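# Push the wooden crate into the taped bay by sliding

## Task

Get the wooden crate inside the taped bay by sliding it along the table. It fails if the crate is lifted or tipped at any point.

## Robot and tools

Robot: two UR-style arms, left_arm and right_arm, each ending in a 16-motor four-finger hand (left_arm has a left hand, right_arm a right hand). Cameras: cam_head_left, cam_head_right, cam_high (fixed) and cam_left_wrist, cam_right_wrist (on the hands).

Frames. Scene frame: origin at table-top height midway between the arms, +z up, +x out over the table, left_arm toward +y (not image left/right). Fixed cameras and the table use the scene frame. Each arm reports its end_effector_position (m), end_effector_quat_wxyz and velocities in its own base frame; the bases sit near (+0.047, +0.453, 0) for left_arm and (-0.034, -0.487, 0) for right_arm, almost unrotated. Reported positions can be a few cm off. Hand point axes (right hand): +z along straight fingers toward the tips, +x across the palm away from the thumb, +y out of the palm face. On the left hand +x points toward the thumb. A rigid mast sticks out at the wrist on the palm side and can strike things.

Row layout. Every motion command is one row of 48 numbers, all in [-1, 1], covering both arms even if one is idle: left_arm dx, dy, dz, rx, ry, rz; left hand 16 motor goals; left current_limit; left speed; then the same 24 for right_arm. Motor order: index_mcp, index_abd, index_pip, index_dip, middle_mcp, middle_abd, middle_pip, middle_dip, ring_mcp, ring_abd, ring_pip, ring_dip, thumb_cmc, thumb_axl, thumb_mcp, thumb_ipl.

Pose numbers are offsets, not poses: they are measured from that arm's Hand target at the start of the action or move, along the Hand target's own axes. 1.0 equals 0.6 m of travel or 180 degrees; rx, ry, rz form a single rotation vector. Every row in an action counts from the same start, and the next call starts from the new Hand target, so resending an offset moves further. Six zeros re-request the current Hand target. Orientation steps are clipped to 32 degrees from the measured orientation per control step.

Hand numbers are absolute goals, scaled linearly between each hinge's stops; 0 is a real goal, not 'unchanged'. To leave a hand alone, copy back its hand_goal, hand_current_limit and hand_speed. Straight positions: _mcp -0.75, _abd 0.00, _pip -0.58, _dip -0.70, thumb_cmc -0.71, thumb_axl -0.68, thumb_mcp -0.23, thumb_ipl -0.17. current_limit maps -1..+1 to 0..550 mA (start +0.4); speed maps to (speed+1)/2 of 8.5 rad/s (start -0.6). A motor held at 495 mA or more for 5 s shuts down for 10 s.

Tools.
execute_actions(actions, cameras): actions is a list of actions; each action is up to 15 rows, one per 1/30 s step, the last row held to fill 15 steps. Images only if actions is empty or cameras are requested (["all"] for all).
move(target, speed, blend, stop_force, zero, blocking, cameras): straight-line paths to the offset row (or list of up to 15 rows, all offsets from the same starting Hand targets). speed in m/s, 0.002 to 3.6, default 0.25 (turns up to twice that in rad/s). blend in m rounds corners in a list. stop_force 3 to 120 N ends an arm's path on felt push; do not rely on it for light loose objects or while the hand rotates; leave it out when backing off a contact. zero (only with stop_force) re-zeros before the move. blocking=false returns early but cannot be used with stop_force. Paths ignore obstacles; avoid routes passing close to an arm's own base.
wait(seconds 0 to 10), stop (brakes a running move), zoom_image(camera, region [x0,y0,x1,y1] pixels, max 504x504, only on the latest images), show_instructions (reference images), zero_wrist_force(arm), read_manual (licence text), finished_scene (ends the scene; irreversible).

Results: Hand target (commanded pose after clipping; next offsets count from it), hand point state, joint positions and torques, Wrist force/torque along the hand point axes plus the peak line, hand_goal, hand_measured, hand_current_ma, hand_state (moving, goal, blocked, overload), temperatures. The move line says how it ended: done (within 3 mm and 2 degrees), off_target, moving, held, fault; limits=paced means the pose was clipped, limits=held means steps were withheld. A hand point often settles short; send the gap as an offset.

Avoid: lifting or tipping the crate (push low and gently, slowly, near its base); knocking anything off the table; hard hits. A torque at a joint limit (wrist joints 25.4 N m) or roughly 150 N on the arm causes a 10 s stop; the arms are stiff, so do not aim far past a firm contact. Contact between the arms can fail the scene. Motors at 85 °C cause a long stop; avoid holding stretched poses or pushing into unreachable targets. Check the crate's position in the camera images before calling finished_scene, since the crate must stay in the bay without help.

Each tool is called after "Emit:" as a command line: name --argument value for each argument, lists and objects as JSON in quotes; but a table of rows of numbers goes row by row, as --pt "numbers of a row", without its own name.

Reference images:

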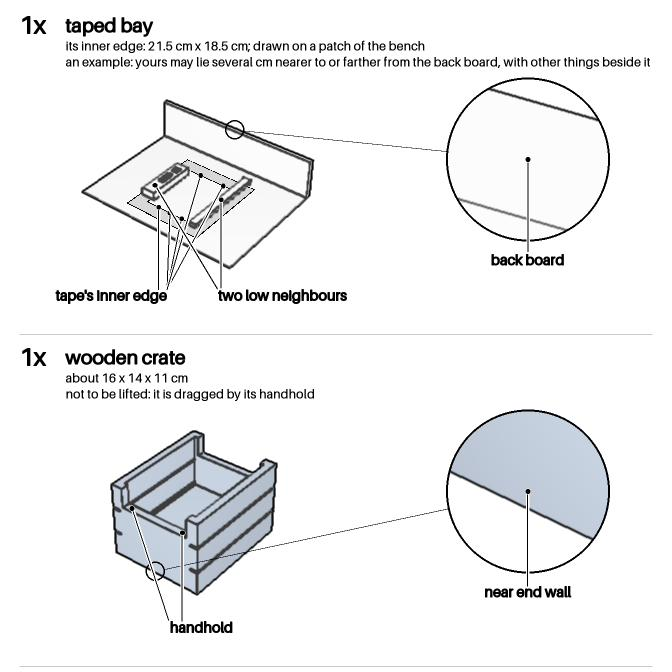

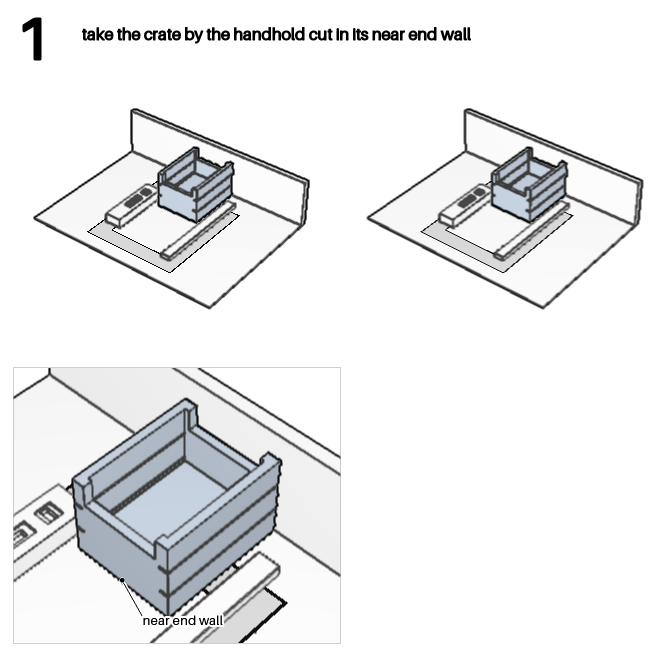

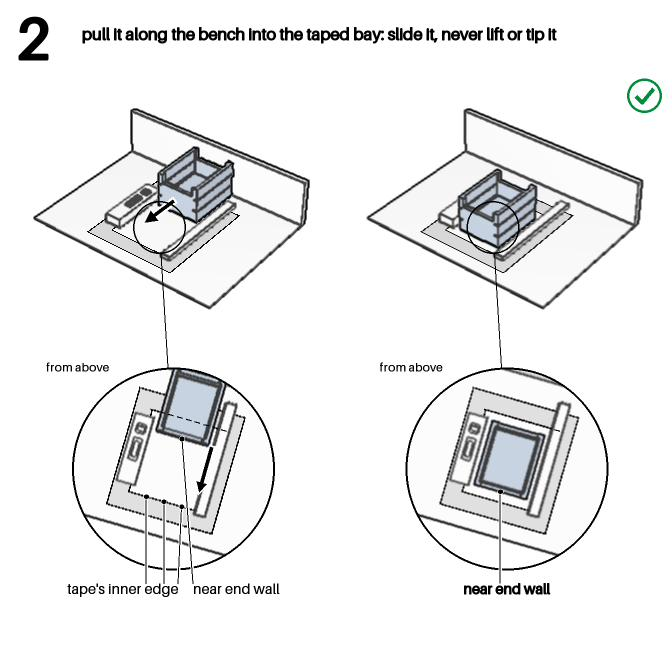

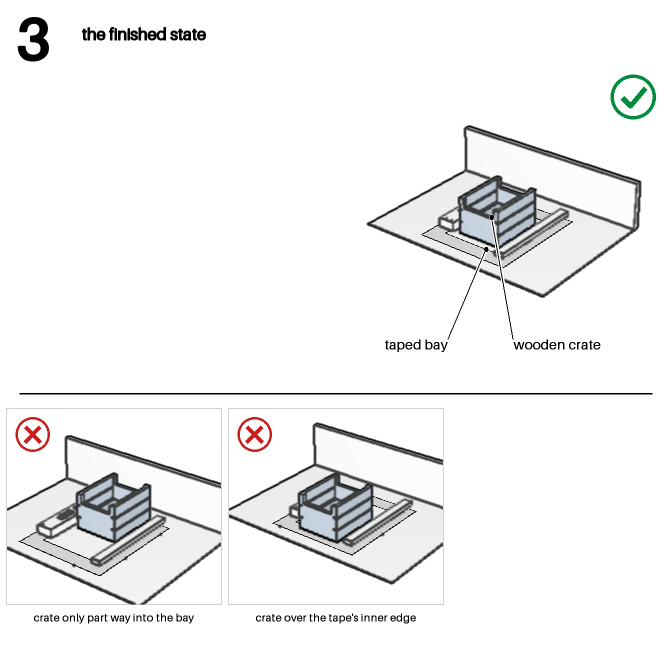

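## Session

Emit:
execute_actions --actions '[]'

Scene clock: 0.00 s.
left_arm: end_effector_position=(+0.5343, -0.3613, +0.3757) hand_goal=(-0.754, +0.000, -0.576, -0.696, -0.754, +0.000, -0.576, -0.696, -0.754, +0.000, -0.576, -0.696, -0.714, -0.678, -0.226, -0.168) hand_measured=(-0.754, +0.000, -0.576, -0.696, -0.754, +0.000, -0.576, -0.696, -0.754, +0.000, -0.576, -0.696, -0.714, -0.678, -0.226, -0.168) hand_current_ma=(+0, +0, +0, +0, +0, +0, +0, +0, +0, +0, +0, +0, +0, +0, +0, +0) hand_state=(goal, goal, goal, goal, goal, goal, goal, goal, goal, goal, goal, goal, goal, goal, goal, goal) hand_current_limit=0.40 hand_speed=-0.60 end_effector_quat_wxyz=(+0.022, +0.863, -0.505, +0.003) | right_arm: end_effector_position=(+0.9423, +0.1304, +0.2120) hand_goal=(-0.754, +0.000, -0.576, -0.696, -0.754, +0.000, -0.576, -0.696, -0.754, +0.000, -0.576, -0.696, -0.714, -0.678, -0.226, -0.168) hand_measured=(-0.754, +0.000, -0.576, -0.696, -0.754, +0.000, -0.576, -0.696, -0.754, +0.000, -0.576, -0.696, -0.714, -0.678, -0.226, -0.168) hand_current_ma=(+0, +0, +0, +0, +0, +0, +0, +0, +0, +0, +0, +0, +0, +0, +0, +0) hand_state=(goal, goal, goal, goal, goal, goal, goal, goal, goal, goal, goal, goal, goal, goal, goal, goal) hand_current_limit=0.40 hand_speed=-0.60 end_effector_quat_wxyz=(-0.120, +0.212, +0.832, +0.499)
Joint positions: left_arm=[2.893 -1.97 -1.049 -1.7 1.526 -3.903] | right_arm=[-0.266 -0.393 0.442 -1.187 -0.549 -1.583]
Joint velocities: within noise
Joint torques (N m): no reading
Motor temperatures (°C): left_arm=[39 47 45 46 49 41] | right_arm=[40 40 37 38 43 48]
Wrist force (N): no reading
Wrist torque (N m): no reading
Wrist force, peak (N): no reading
Hand target: left_arm +0.5343, -0.3613, +0.3757; +0.022, +0.863, -0.505, +0.003 | right_arm +0.9423, +0.1304, +0.2120; -0.120, +0.212, +0.832, +0.499

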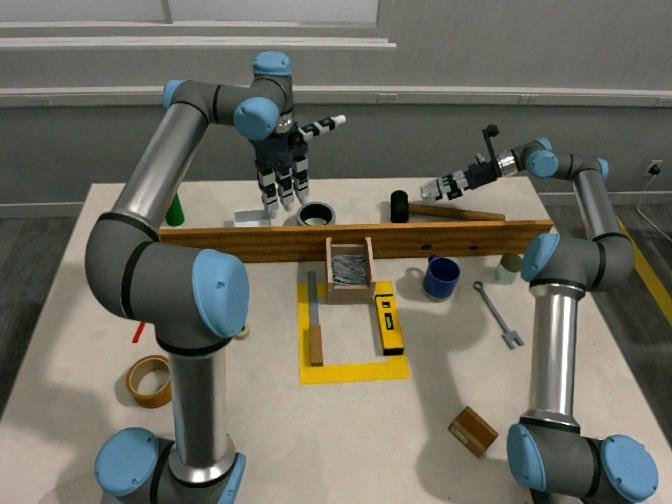

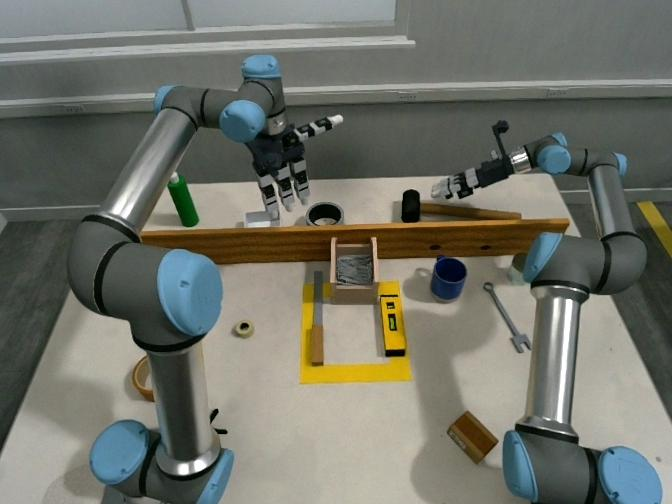

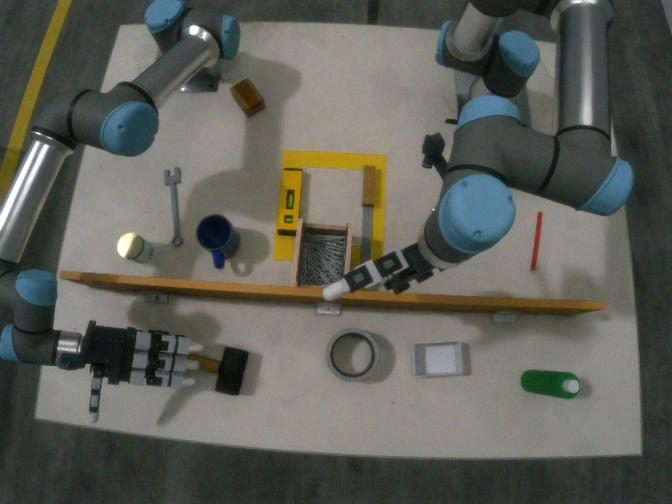

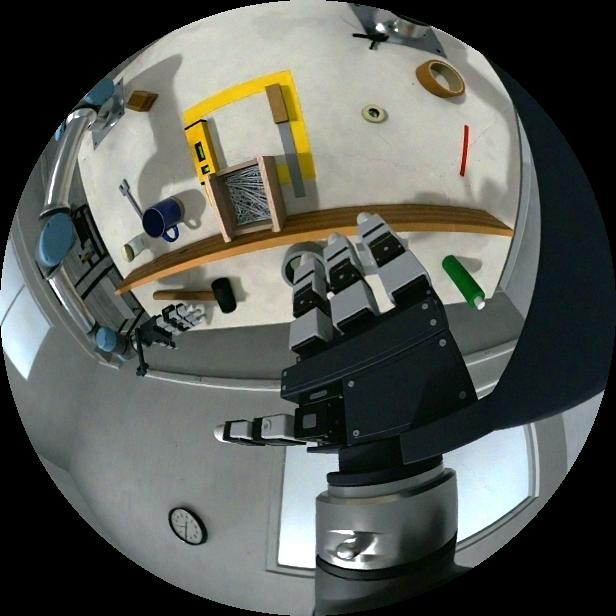

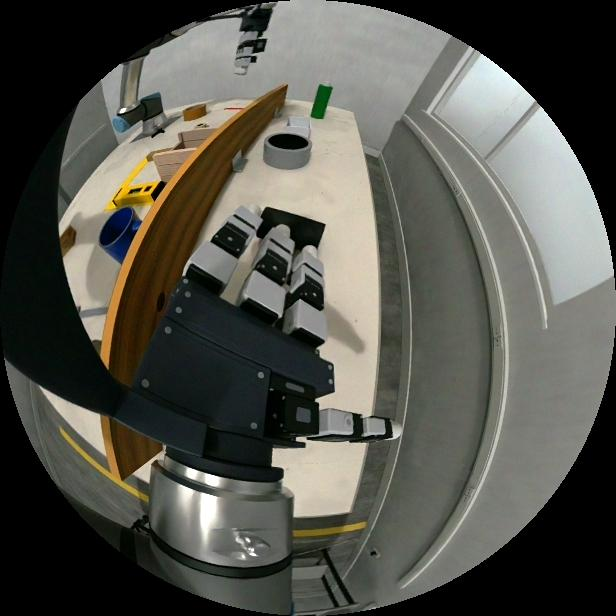

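Emit:
zoom_image --camera "cam_high" --region '[250, 130, 430, 310]'

Emit:
zoom_image --camera "cam_head_right" --region '[270, 220, 440, 390]'

Emit:
zoom_image --camera "cam_head_left" --region '[270, 220, 440, 390]'

Emit:
zoom_image --camera "cam_left_wrist" --region '[150, 60, 350, 260]'

Scaled by 2.800 from the camera's 672x504 image, which has a finer 960x720 frame.

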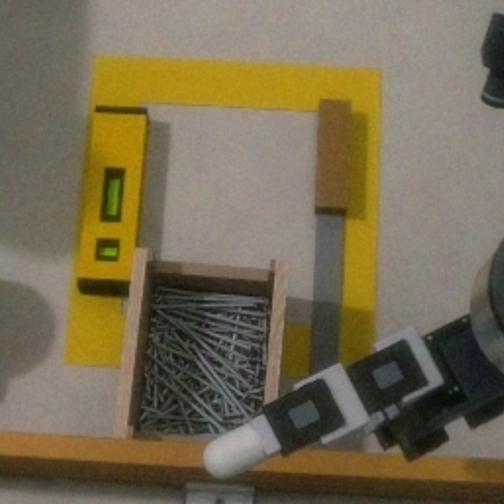

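Scaled by 2.965 from the camera's 672x504 image, which has a finer 960x720 frame.

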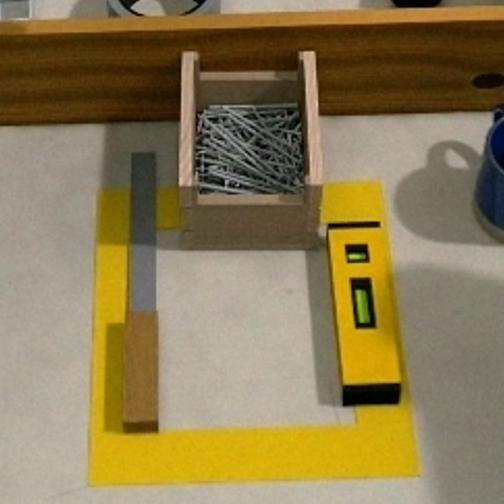

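Scaled by 2.965 from the camera's 672x504 image, which has a finer 960x720 frame.

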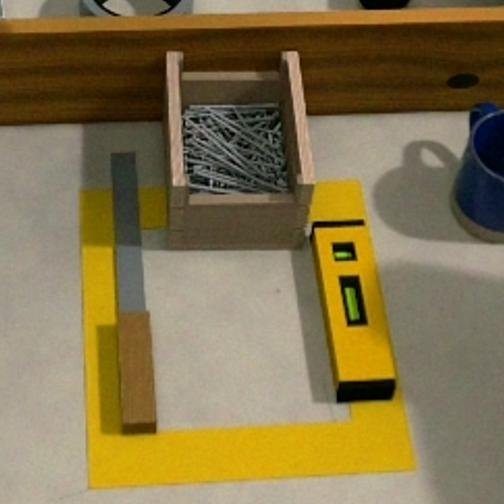

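Scaled by 2.520 from the camera's 616x616 image, which has a finer 880x880 frame.

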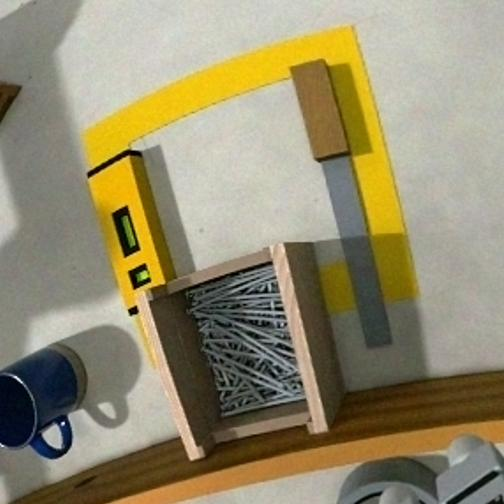

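Emit:
move --target '[0.0434,0.2858,0.1375,-0.0836,-0.0354,0.1600,-1,0,-1,-0.70,-1,0,-1,-0.70,0.479,0,0.737,-0.043,-0.714,-0.678,-0.226,-0.168,0.5,-0.6,0,0,0,0,0,0,-0.754,0,-0.576,-0.696,-0.754,0,-0.576,-0.696,-0.754,0,-0.576,-0.696,-0.714,-0.678,-0.226,-0.168,0.4,-0.6]' --speed 0.15 --cameras '["all"]'

Scene clock: 9.30 s.
left_arm: end_effector_position=(+0.3962, -0.4714, +0.3000) hand_goal=(-1.000, +0.000, -1.000, -0.700, -1.000, +0.000, -1.000, -0.700, +0.478, +0.000, +0.736, -0.044, -0.714, -0.678, -0.226, -0.168) hand_measured=(-0.992, +0.000, -0.994, -0.698, -0.992, +0.000, -0.994, -0.696, +0.462, +0.000, +0.734, -0.046, -0.714, -0.678, -0.224, -0.168) hand_current_ma=(+27, +0, +16, +7, +26, +0, +17, +9, -57, +0, -5, -8, -1, +2, +8, +1) hand_state=(goal, goal, goal, goal, goal, goal, goal, goal, goal, goal, goal, goal, goal, goal, goal, goal) hand_current_limit=0.50 hand_speed=-0.60 end_effector_quat_wxyz=(+0.105, +0.700, -0.699, -0.104) | right_arm: end_effector_position=(+0.9423, +0.1304, +0.2120) hand_goal=(-0.754, +0.000, -0.576, -0.696, -0.754, +0.000, -0.576, -0.696, -0.754, +0.000, -0.576, -0.696, -0.714, -0.678, -0.226, -0.168) hand_measured=(-0.758, +0.000, -0.576, -0.696, -0.760, +0.000, -0.576, -0.696, -0.758, +0.000, -0.576, -0.696, -0.718, -0.678, -0.226, -0.168) hand_current_ma=(-8, +0, -1, +0, -10, +0, -1, +0, -7, +0, -1, +0, -8, +1, +0, +0) hand_state=(goal, goal, goal, goal, goal, goal, goal, goal, goal, goal, goal, goal, goal, goal, goal, goal) hand_current_limit=0.40 hand_speed=-0.60 end_effector_quat_wxyz=(-0.120, +0.212, +0.832, +0.499)
Joint positions: left_arm=[2.643 -2.073 -1.105 -1.796 1.43 -3.622] | right_arm=[-0.266 -0.393 0.442 -1.187 -0.549 -1.583]
Joint torques (N m): left_arm=[10.23 53.43 27.76 4.06 2.12 -1.24] | right_arm=[0.42 -66.26 -24.36 -2.04 1.34 -0.23]
Wrist force (N): left_arm=[0.3 0.2 0.5] | right_arm=[-0.3 0.0 -0.1]
Wrist torque (N m): left_arm=[-0.04 0.00 0.09] | right_arm=[0.01 0.03 -0.02]
Wrist force, peak (N): left_arm=[1.1 0.8 1.3] | right_arm=[-0.5 0.0 -0.2]
Hand target: left_arm +0.3963, -0.4713, +0.3001; +0.105, +0.700, -0.699, -0.104 | right_arm +0.9423, +0.1304, +0.2120; -0.120, +0.212, +0.832, +0.499
Off the commanded pose: left_arm 0.000 m, 0 deg | right_arm 0.000 m, 0 deg.
move: done
camera_calibration:
cam_left_wrist: T_world_to_cam=[[0.627252, 0.755508, -0.189108, 0.133084], [0.723815, -0.475878, 0.499633, -0.695055], [0.287484, -0.450275, -0.845343, 0.0567022], [0, 0, 0, 1]] pos_world=[0.403313, -0.405776, 0.420372]

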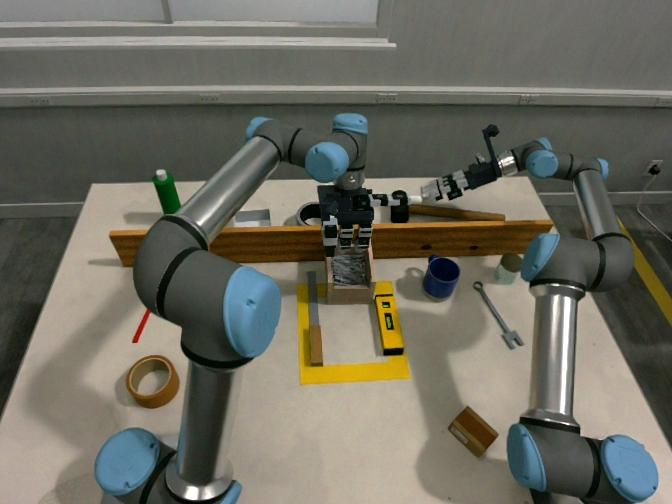

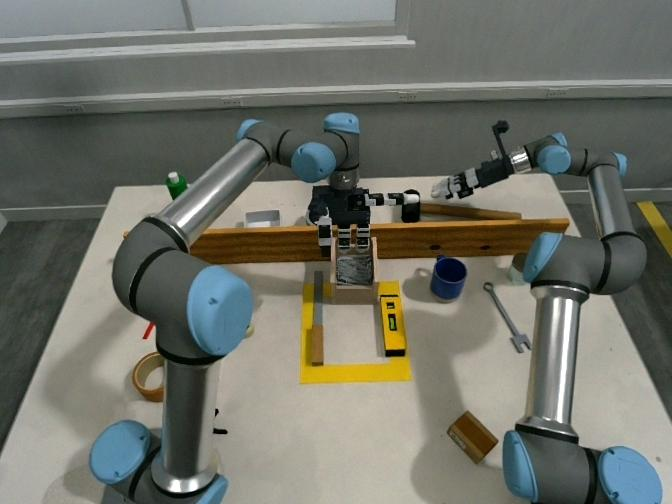

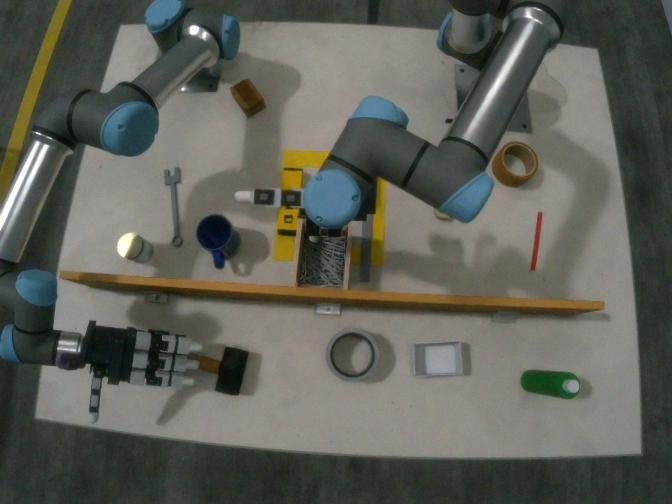

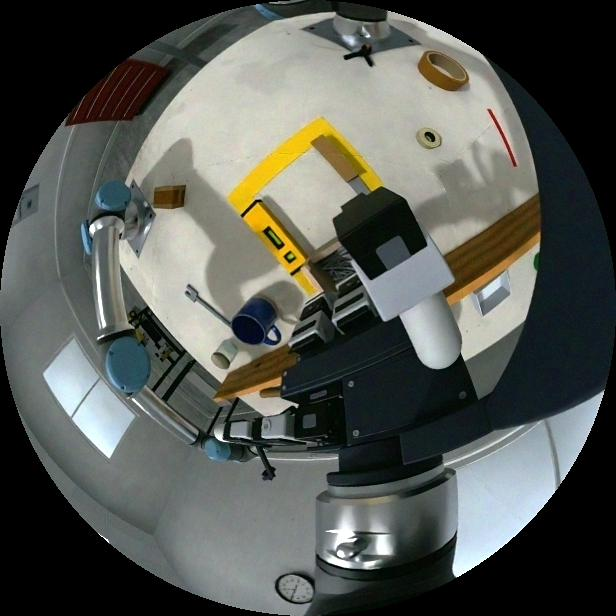

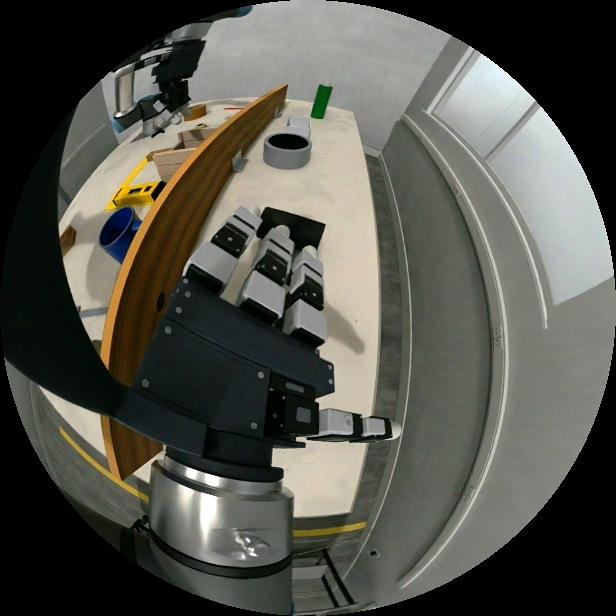

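Emit:
zoom_image --camera "cam_head_right" --region '[290, 170, 430, 310]'

Emit:
zoom_image --camera "cam_head_left" --region '[290, 170, 430, 310]'

Emit:
zoom_image --camera "cam_left_wrist" --region '[200, 150, 460, 410]'

Emit:
zoom_image --camera "cam_high" --region '[230, 140, 400, 310]'

Scaled by 3.600 from the camera's 672x504 image, which has a finer 960x720 frame.

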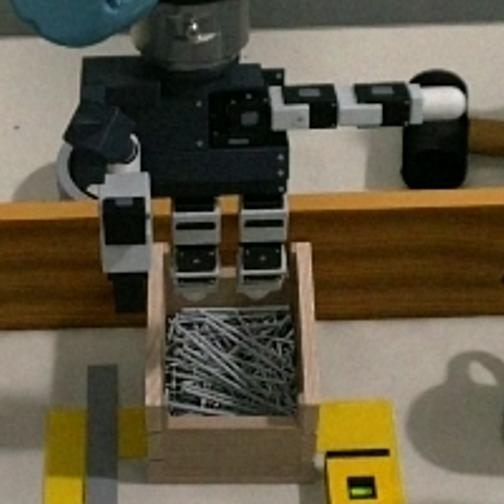

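Scaled by 3.600 from the camera's 672x504 image, which has a finer 960x720 frame.

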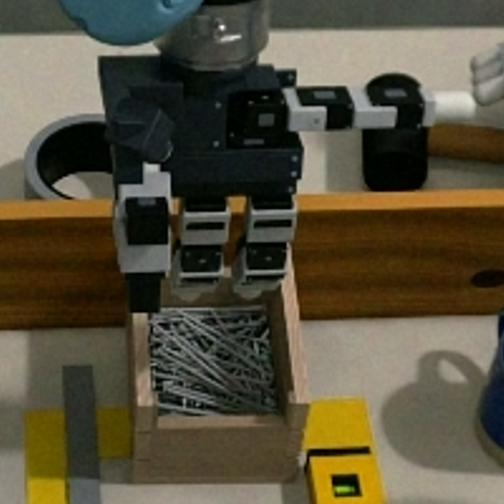

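Scaled by 1.938 from the camera's 616x616 image, which has a finer 880x880 frame.

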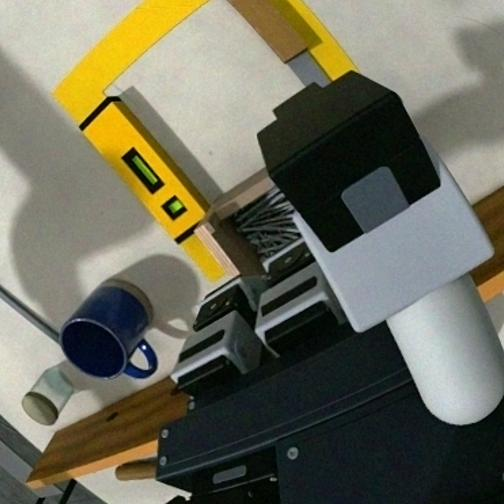

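Scaled by 2.965 from the camera's 672x504 image, which has a finer 960x720 frame.

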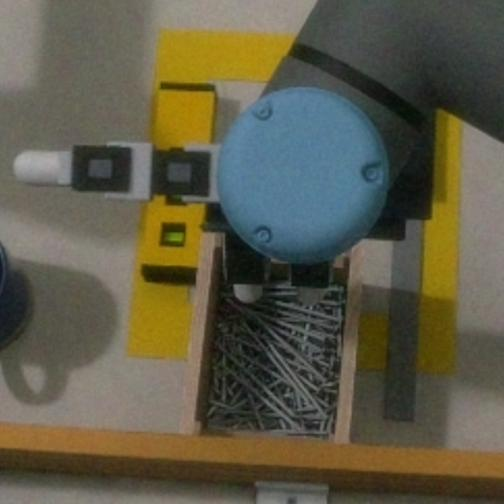

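Emit:
zoom_image --camera "cam_head_right" --region '[325, 220, 385, 265]'

Emit:
zoom_image --camera "cam_head_left" --region '[325, 220, 385, 265]'

Emit:
zoom_image --camera "cam_high" --region '[290, 200, 370, 260]'

Scaled by 8.400 from the camera's 672x504 image, which has a finer 960x720 frame.

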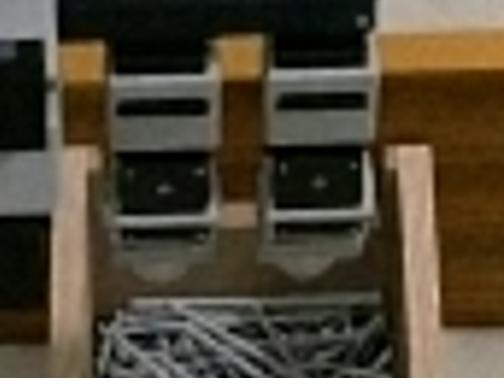

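Scaled by 8.400 from the camera's 672x504 image, which has a finer 960x720 frame.

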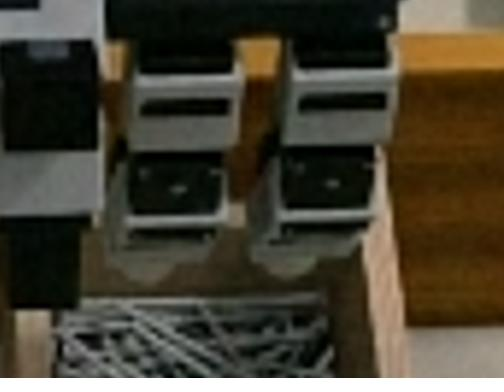

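Scaled by 6.300 from the camera's 672x504 image, which has a finer 960x720 frame.

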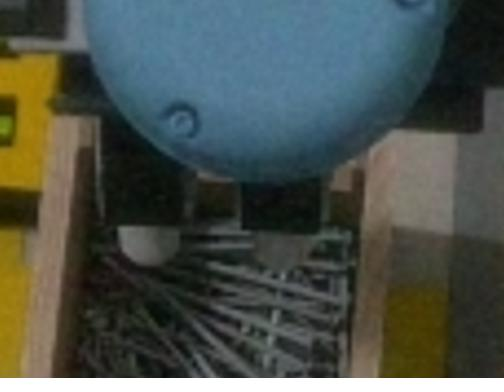

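Emit:
move --target '[0,-0.0560,0.1832,0,0,0,-1,0,-1,-0.70,-1,0,-1,-0.70,0.479,0,0.737,-0.043,-0.714,-0.678,-0.226,-0.168,0.5,-0.6,0,0,0,0,0,0,-0.754,0,-0.576,-0.696,-0.754,0,-0.576,-0.696,-0.754,0,-0.576,-0.696,-0.714,-0.678,-0.226,-0.168,0.4,-0.6]' --speed 0.06 --stop_force 5 --cameras '["cam_head_left","cam_head_right","cam_high","cam_left_wrist"]'

Emit:
zoom_image --camera "cam_head_right" --region '[290, 200, 400, 310]'

Emit:
zoom_image --camera "cam_head_left" --region '[290, 200, 400, 310]'

Emit:
zoom_image --camera "cam_high" --region '[230, 140, 400, 310]'

Scene clock: 13.50 s.
left_arm: end_effector_position=(+0.3963, -0.4714, +0.1851) hand_goal=(-1.000, +0.000, -1.000, -0.700, -1.000, +0.000, -1.000, -0.700, +0.478, +0.000, +0.736, -0.044, -0.714, -0.678, -0.226, -0.168) hand_measured=(-0.992, +0.000, -0.994, -0.698, -0.992, +0.000, -0.994, -0.696, +0.462, +0.000, +0.734, -0.046, -0.714, -0.678, -0.224, -0.168) hand_current_ma=(+27, +0, +16, +7, +26, +0, +17, +9, -54, +0, -5, -8, -1, +2, +8, +1) hand_state=(goal, goal, goal, goal, goal, goal, goal, goal, goal, goal, goal, goal, goal, goal, goal, goal) hand_current_limit=0.50 hand_speed=-0.60 end_effector_quat_wxyz=(+0.105, +0.700, -0.699, -0.104) | right_arm: end_effector_position=(+0.9423, +0.1304, +0.2120) hand_goal=(-0.754, +0.000, -0.576, -0.696, -0.754, +0.000, -0.576, -0.696, -0.754, +0.000, -0.576, -0.696, -0.714, -0.678, -0.226, -0.168) hand_measured=(-0.758, +0.000, -0.576, -0.696, -0.760, +0.000, -0.576, -0.696, -0.758, +0.000, -0.576, -0.696, -0.718, -0.678, -0.226, -0.168) hand_current_ma=(-8, +0, -1, +0, -10, +0, -1, +0, -7, +0, -1, +0, -8, +1, +0, +0) hand_state=(goal, goal, goal, goal, goal, goal, goal, goal, goal, goal, goal, goal, goal, goal, goal, goal) hand_current_limit=0.40 hand_speed=-0.60 end_effector_quat_wxyz=(-0.120, +0.212, +0.832, +0.499)
Joint positions: left_arm=[2.643 -2.123 -1.327 -1.525 1.43 -3.622] | right_arm=[-0.266 -0.393 0.442 -1.187 -0.549 -1.583]
Joint torques (N m): left_arm=[-5.62 52.66 32.33 -0.1 -2.5 -1.06] | right_arm=[0.72 -66.93 -24.9 -2.14 1.46 -0.24]
Wrist force (N): left_arm=[0.2 0.5 0.6] | right_arm=[-0.5 -0.2 -0.1]
Wrist torque (N m): left_arm=[0.00 0.03 0.08] | right_arm=[-0.01 0.05 -0.03]
Wrist force, peak (N): left_arm=[0.3 0.2 1.4] | right_arm=[-0.6 -0.1 0.0]
Hand target: left_arm +0.3963, -0.4714, +0.1851; +0.105, +0.700, -0.699, -0.104 | right_arm +0.9423, +0.1304, +0.2120; -0.120, +0.212, +0.832, +0.499
Off the commanded pose: left_arm 0.000 m, 0 deg | right_arm 0.000 m, 0 deg.
move: done
camera_calibration:
cam_left_wrist: T_world_to_cam=[[0.62732, 0.755509, -0.188883, 0.11126], [0.723637, -0.475879, 0.499889, -0.637655], [0.287785, -0.450273, -0.845242, -0.0405798], [0, 0, 0, 1]] pos_world=[0.403313, -0.405776, 0.305472]
Images, in order (width x height): cam_head_left 672x504, cam_head_right 672x504, cam_high 672x504, cam_left_wrist 616x616.

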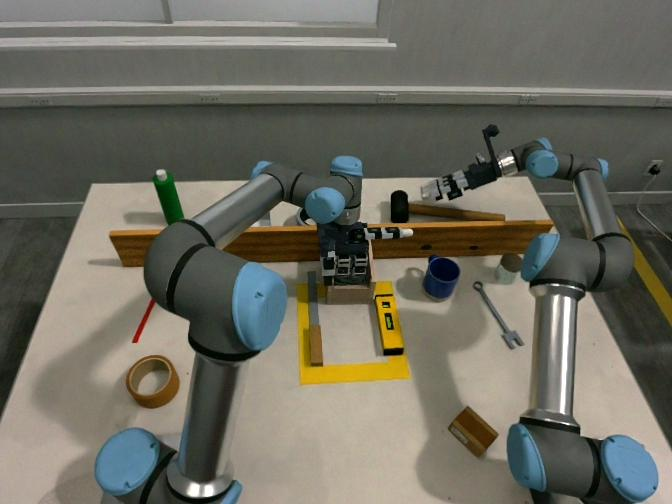

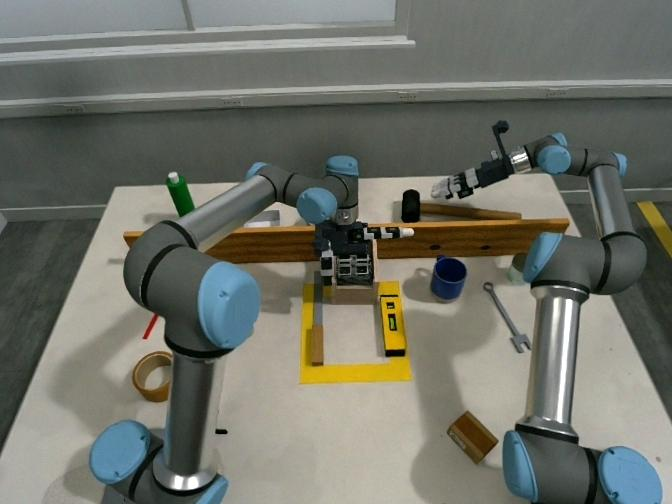

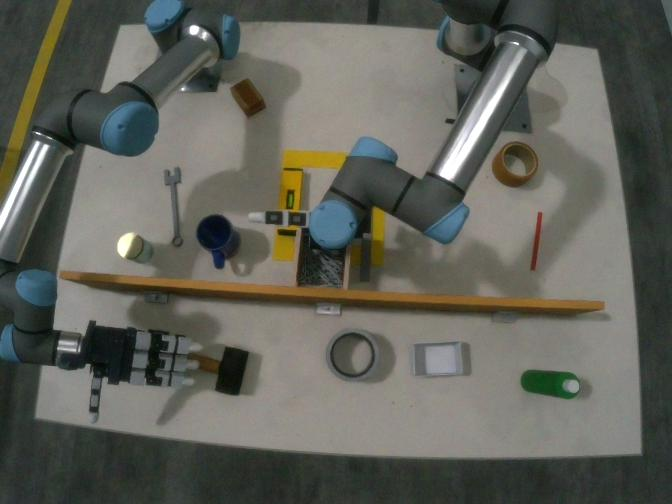

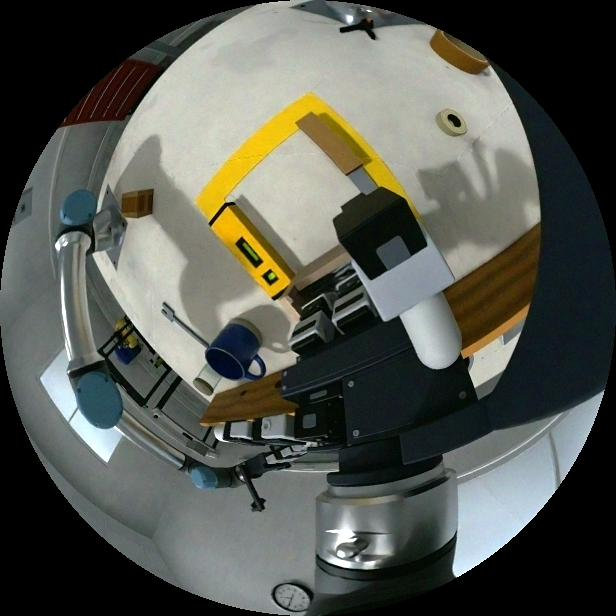

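Scaled by 4.582 from the camera's 672x504 image, which has a finer 960x720 frame.

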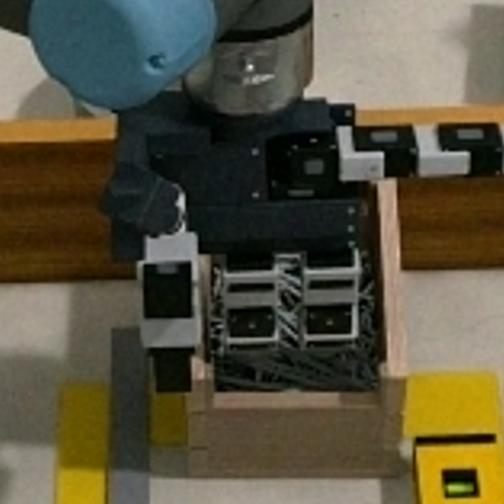

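Scaled by 4.582 from the camera's 672x504 image, which has a finer 960x720 frame.

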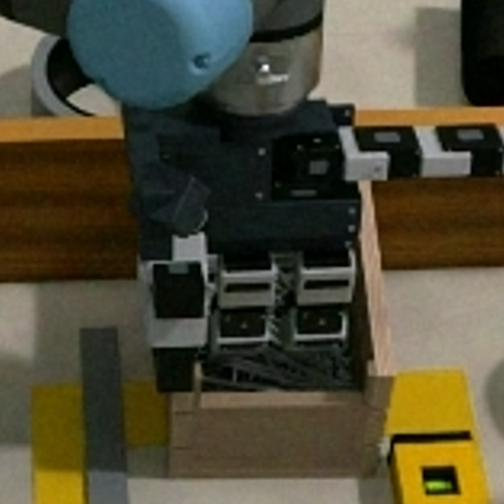

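Scaled by 2.965 from the camera's 672x504 image, which has a finer 960x720 frame.

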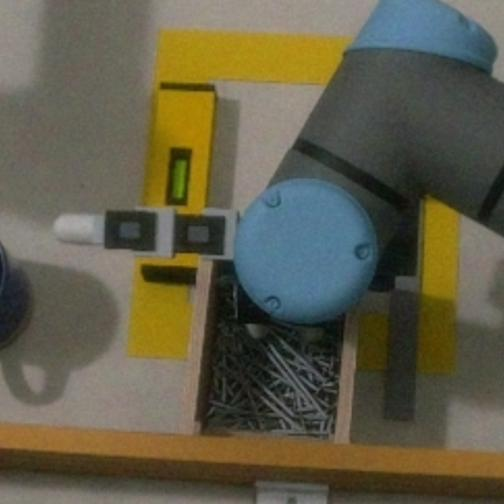

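Emit:
move --target '[0,0.0717,0.0219,0,0,0,-1,0,-1,-0.70,-1,0,-1,-0.70,0.479,0,0.737,-0.043,-0.714,-0.678,-0.226,-0.168,0.6,-0.6,0,0,0,0,0,0,-0.754,0,-0.576,-0.696,-0.754,0,-0.576,-0.696,-0.754,0,-0.576,-0.696,-0.714,-0.678,-0.226,-0.168,0.4,-0.6]' --speed 0.03 --stop_force 30 --cameras '["cam_head_left","cam_head_right","cam_high","cam_left_wrist"]'

Emit:
zoom_image --camera "cam_head_right" --region '[290, 220, 420, 350]'

Emit:
zoom_image --camera "cam_high" --region '[230, 140, 400, 310]'

Scene clock: 16.90 s.
left_arm: end_effector_position=(+0.3513, -0.4714, +0.1852) hand_goal=(-1.000, +0.000, -1.000, -0.700, -1.000, +0.000, -1.000, -0.700, +0.478, +0.000, +0.736, -0.044, -0.714, -0.678, -0.226, -0.168) hand_measured=(-1.000, +0.002, -1.000, -0.706, -1.000, -0.002, -1.000, -0.716, +0.462, +0.000, +0.734, -0.046, -0.714, -0.678, -0.224, -0.168) hand_current_ma=(-1, +4, +0, -21, -1, -4, -1, -54, -54, +0, -5, -8, -1, +2, +8, +1) hand_state=(goal, goal, goal, goal, goal, goal, goal, goal, goal, goal, goal, goal, goal, goal, goal, goal) hand_current_limit=0.60 hand_speed=-0.60 end_effector_quat_wxyz=(+0.105, +0.700, -0.699, -0.104) | right_arm: end_effector_position=(+0.9423, +0.1304, +0.2120) hand_goal=(-0.754, +0.000, -0.576, -0.696, -0.754, +0.000, -0.576, -0.696, -0.754, +0.000, -0.576, -0.696, -0.714, -0.678, -0.226, -0.168) hand_measured=(-0.758, +0.000, -0.576, -0.696, -0.760, +0.000, -0.576, -0.696, -0.758, +0.000, -0.576, -0.696, -0.718, -0.678, -0.226, -0.168) hand_current_ma=(-8, +0, -1, +0, -10, +0, -1, +0, -7, +0, -1, +0, -8, +1, +0, +0) hand_state=(goal, goal, goal, goal, goal, goal, goal, goal, goal, goal, goal, goal, goal, goal, goal, goal) hand_current_limit=0.40 hand_speed=-0.60 end_effector_quat_wxyz=(-0.120, +0.212, +0.832, +0.499)
Joint positions: left_arm=[2.61 -2.044 -1.451 -1.475 1.422 -3.654] | right_arm=[-0.266 -0.393 0.442 -1.187 -0.549 -1.583]
Joint torques (N m): left_arm=[8.66 27.02 27.41 -1.69 0.74 1.28] | right_arm=[0.21 -66.63 -24.34 -2.21 1.47 -0.17]
Wrist force (N): left_arm=[-0.3 -2.4 -5.4] | right_arm=[-0.2 0.0 -0.1]
Wrist torque (N m): left_arm=[0.76 -0.02 0.04] | right_arm=[0.02 0.03 -0.02]
Wrist force, peak (N): left_arm=[-0.1 -5.1 -7.0] | right_arm=[-0.5 -0.2 0.1]
Hand target: left_arm +0.3513, -0.4714, +0.1852; +0.105, +0.700, -0.699, -0.104 | right_arm +0.9423, +0.1304, +0.2120; -0.120, +0.212, +0.832, +0.499
Off the commanded pose: left_arm 0.000 m, 0 deg | right_arm 0.000 m, 0 deg.
move: done
camera_calibration:
cam_left_wrist: T_world_to_cam=[[0.62732, 0.755509, -0.188883, 0.139489], [0.723637, -0.475879, 0.499889, -0.605091], [0.287785, -0.450273, -0.845242, -0.0276295], [0, 0, 0, 1]] pos_world=[0.358313, -0.405776, 0.305472]
Images, in order (width x height): cam_head_left 672x504, cam_head_right 672x504, cam_high 672x504, cam_left_wrist 616x616.

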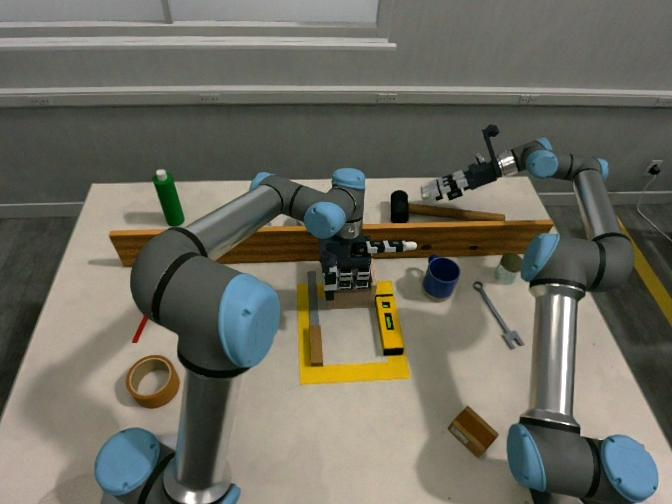

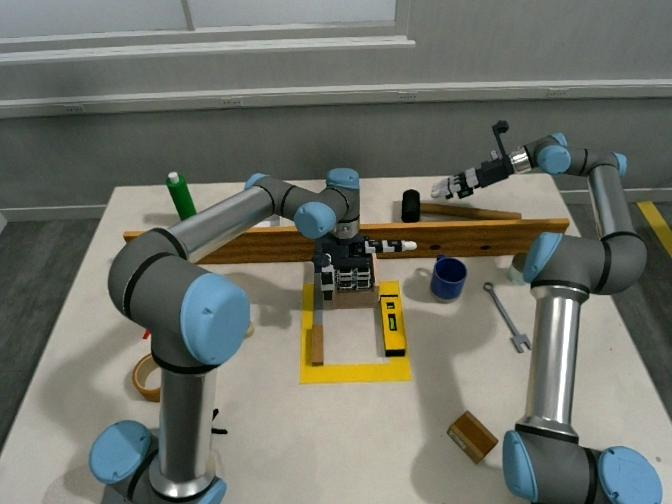

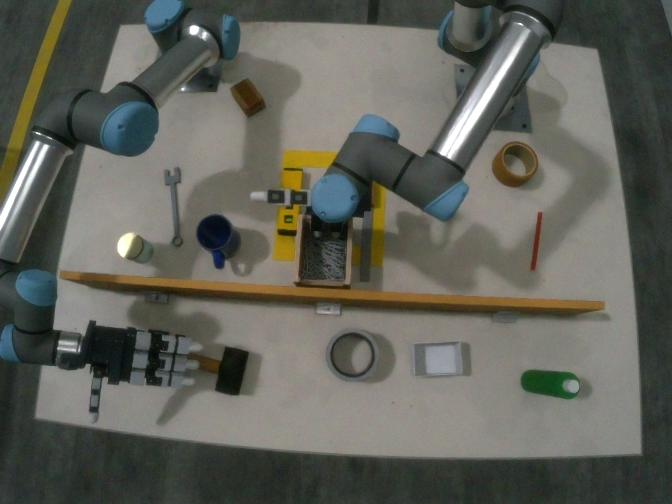

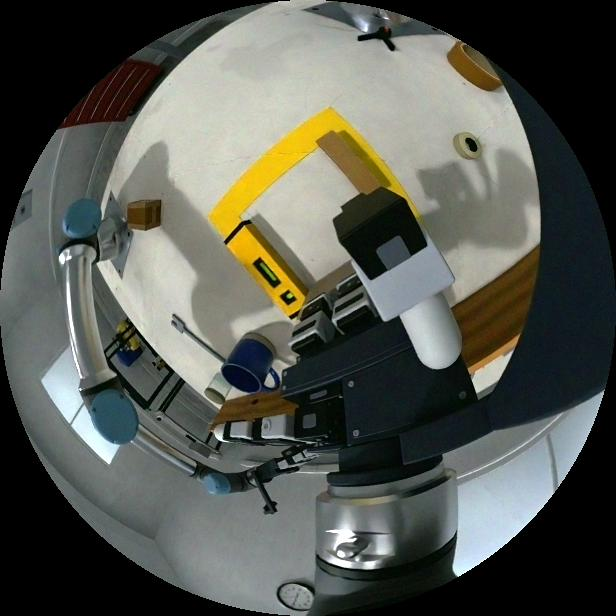

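Scaled by 3.877 from the camera's 672x504 image, which has a finer 960x720 frame.

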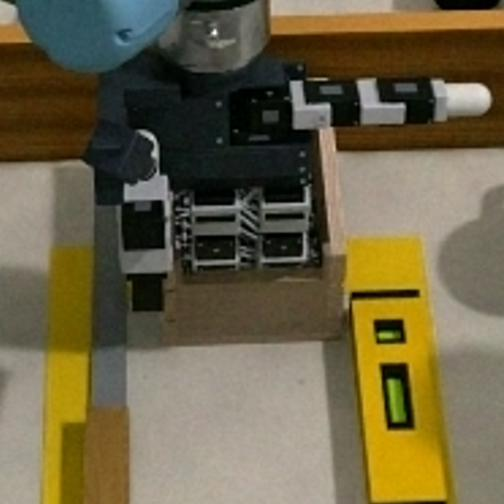

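Scaled by 2.965 from the camera's 672x504 image, which has a finer 960x720 frame.

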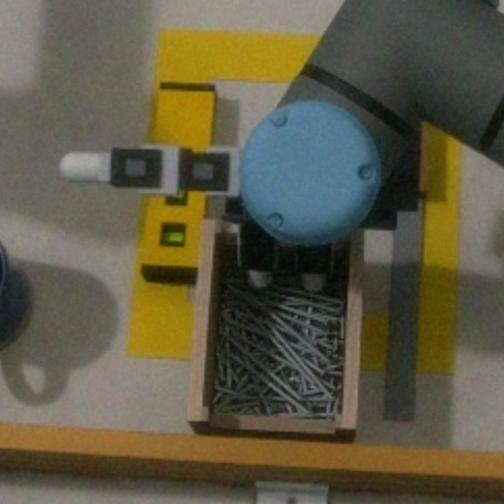

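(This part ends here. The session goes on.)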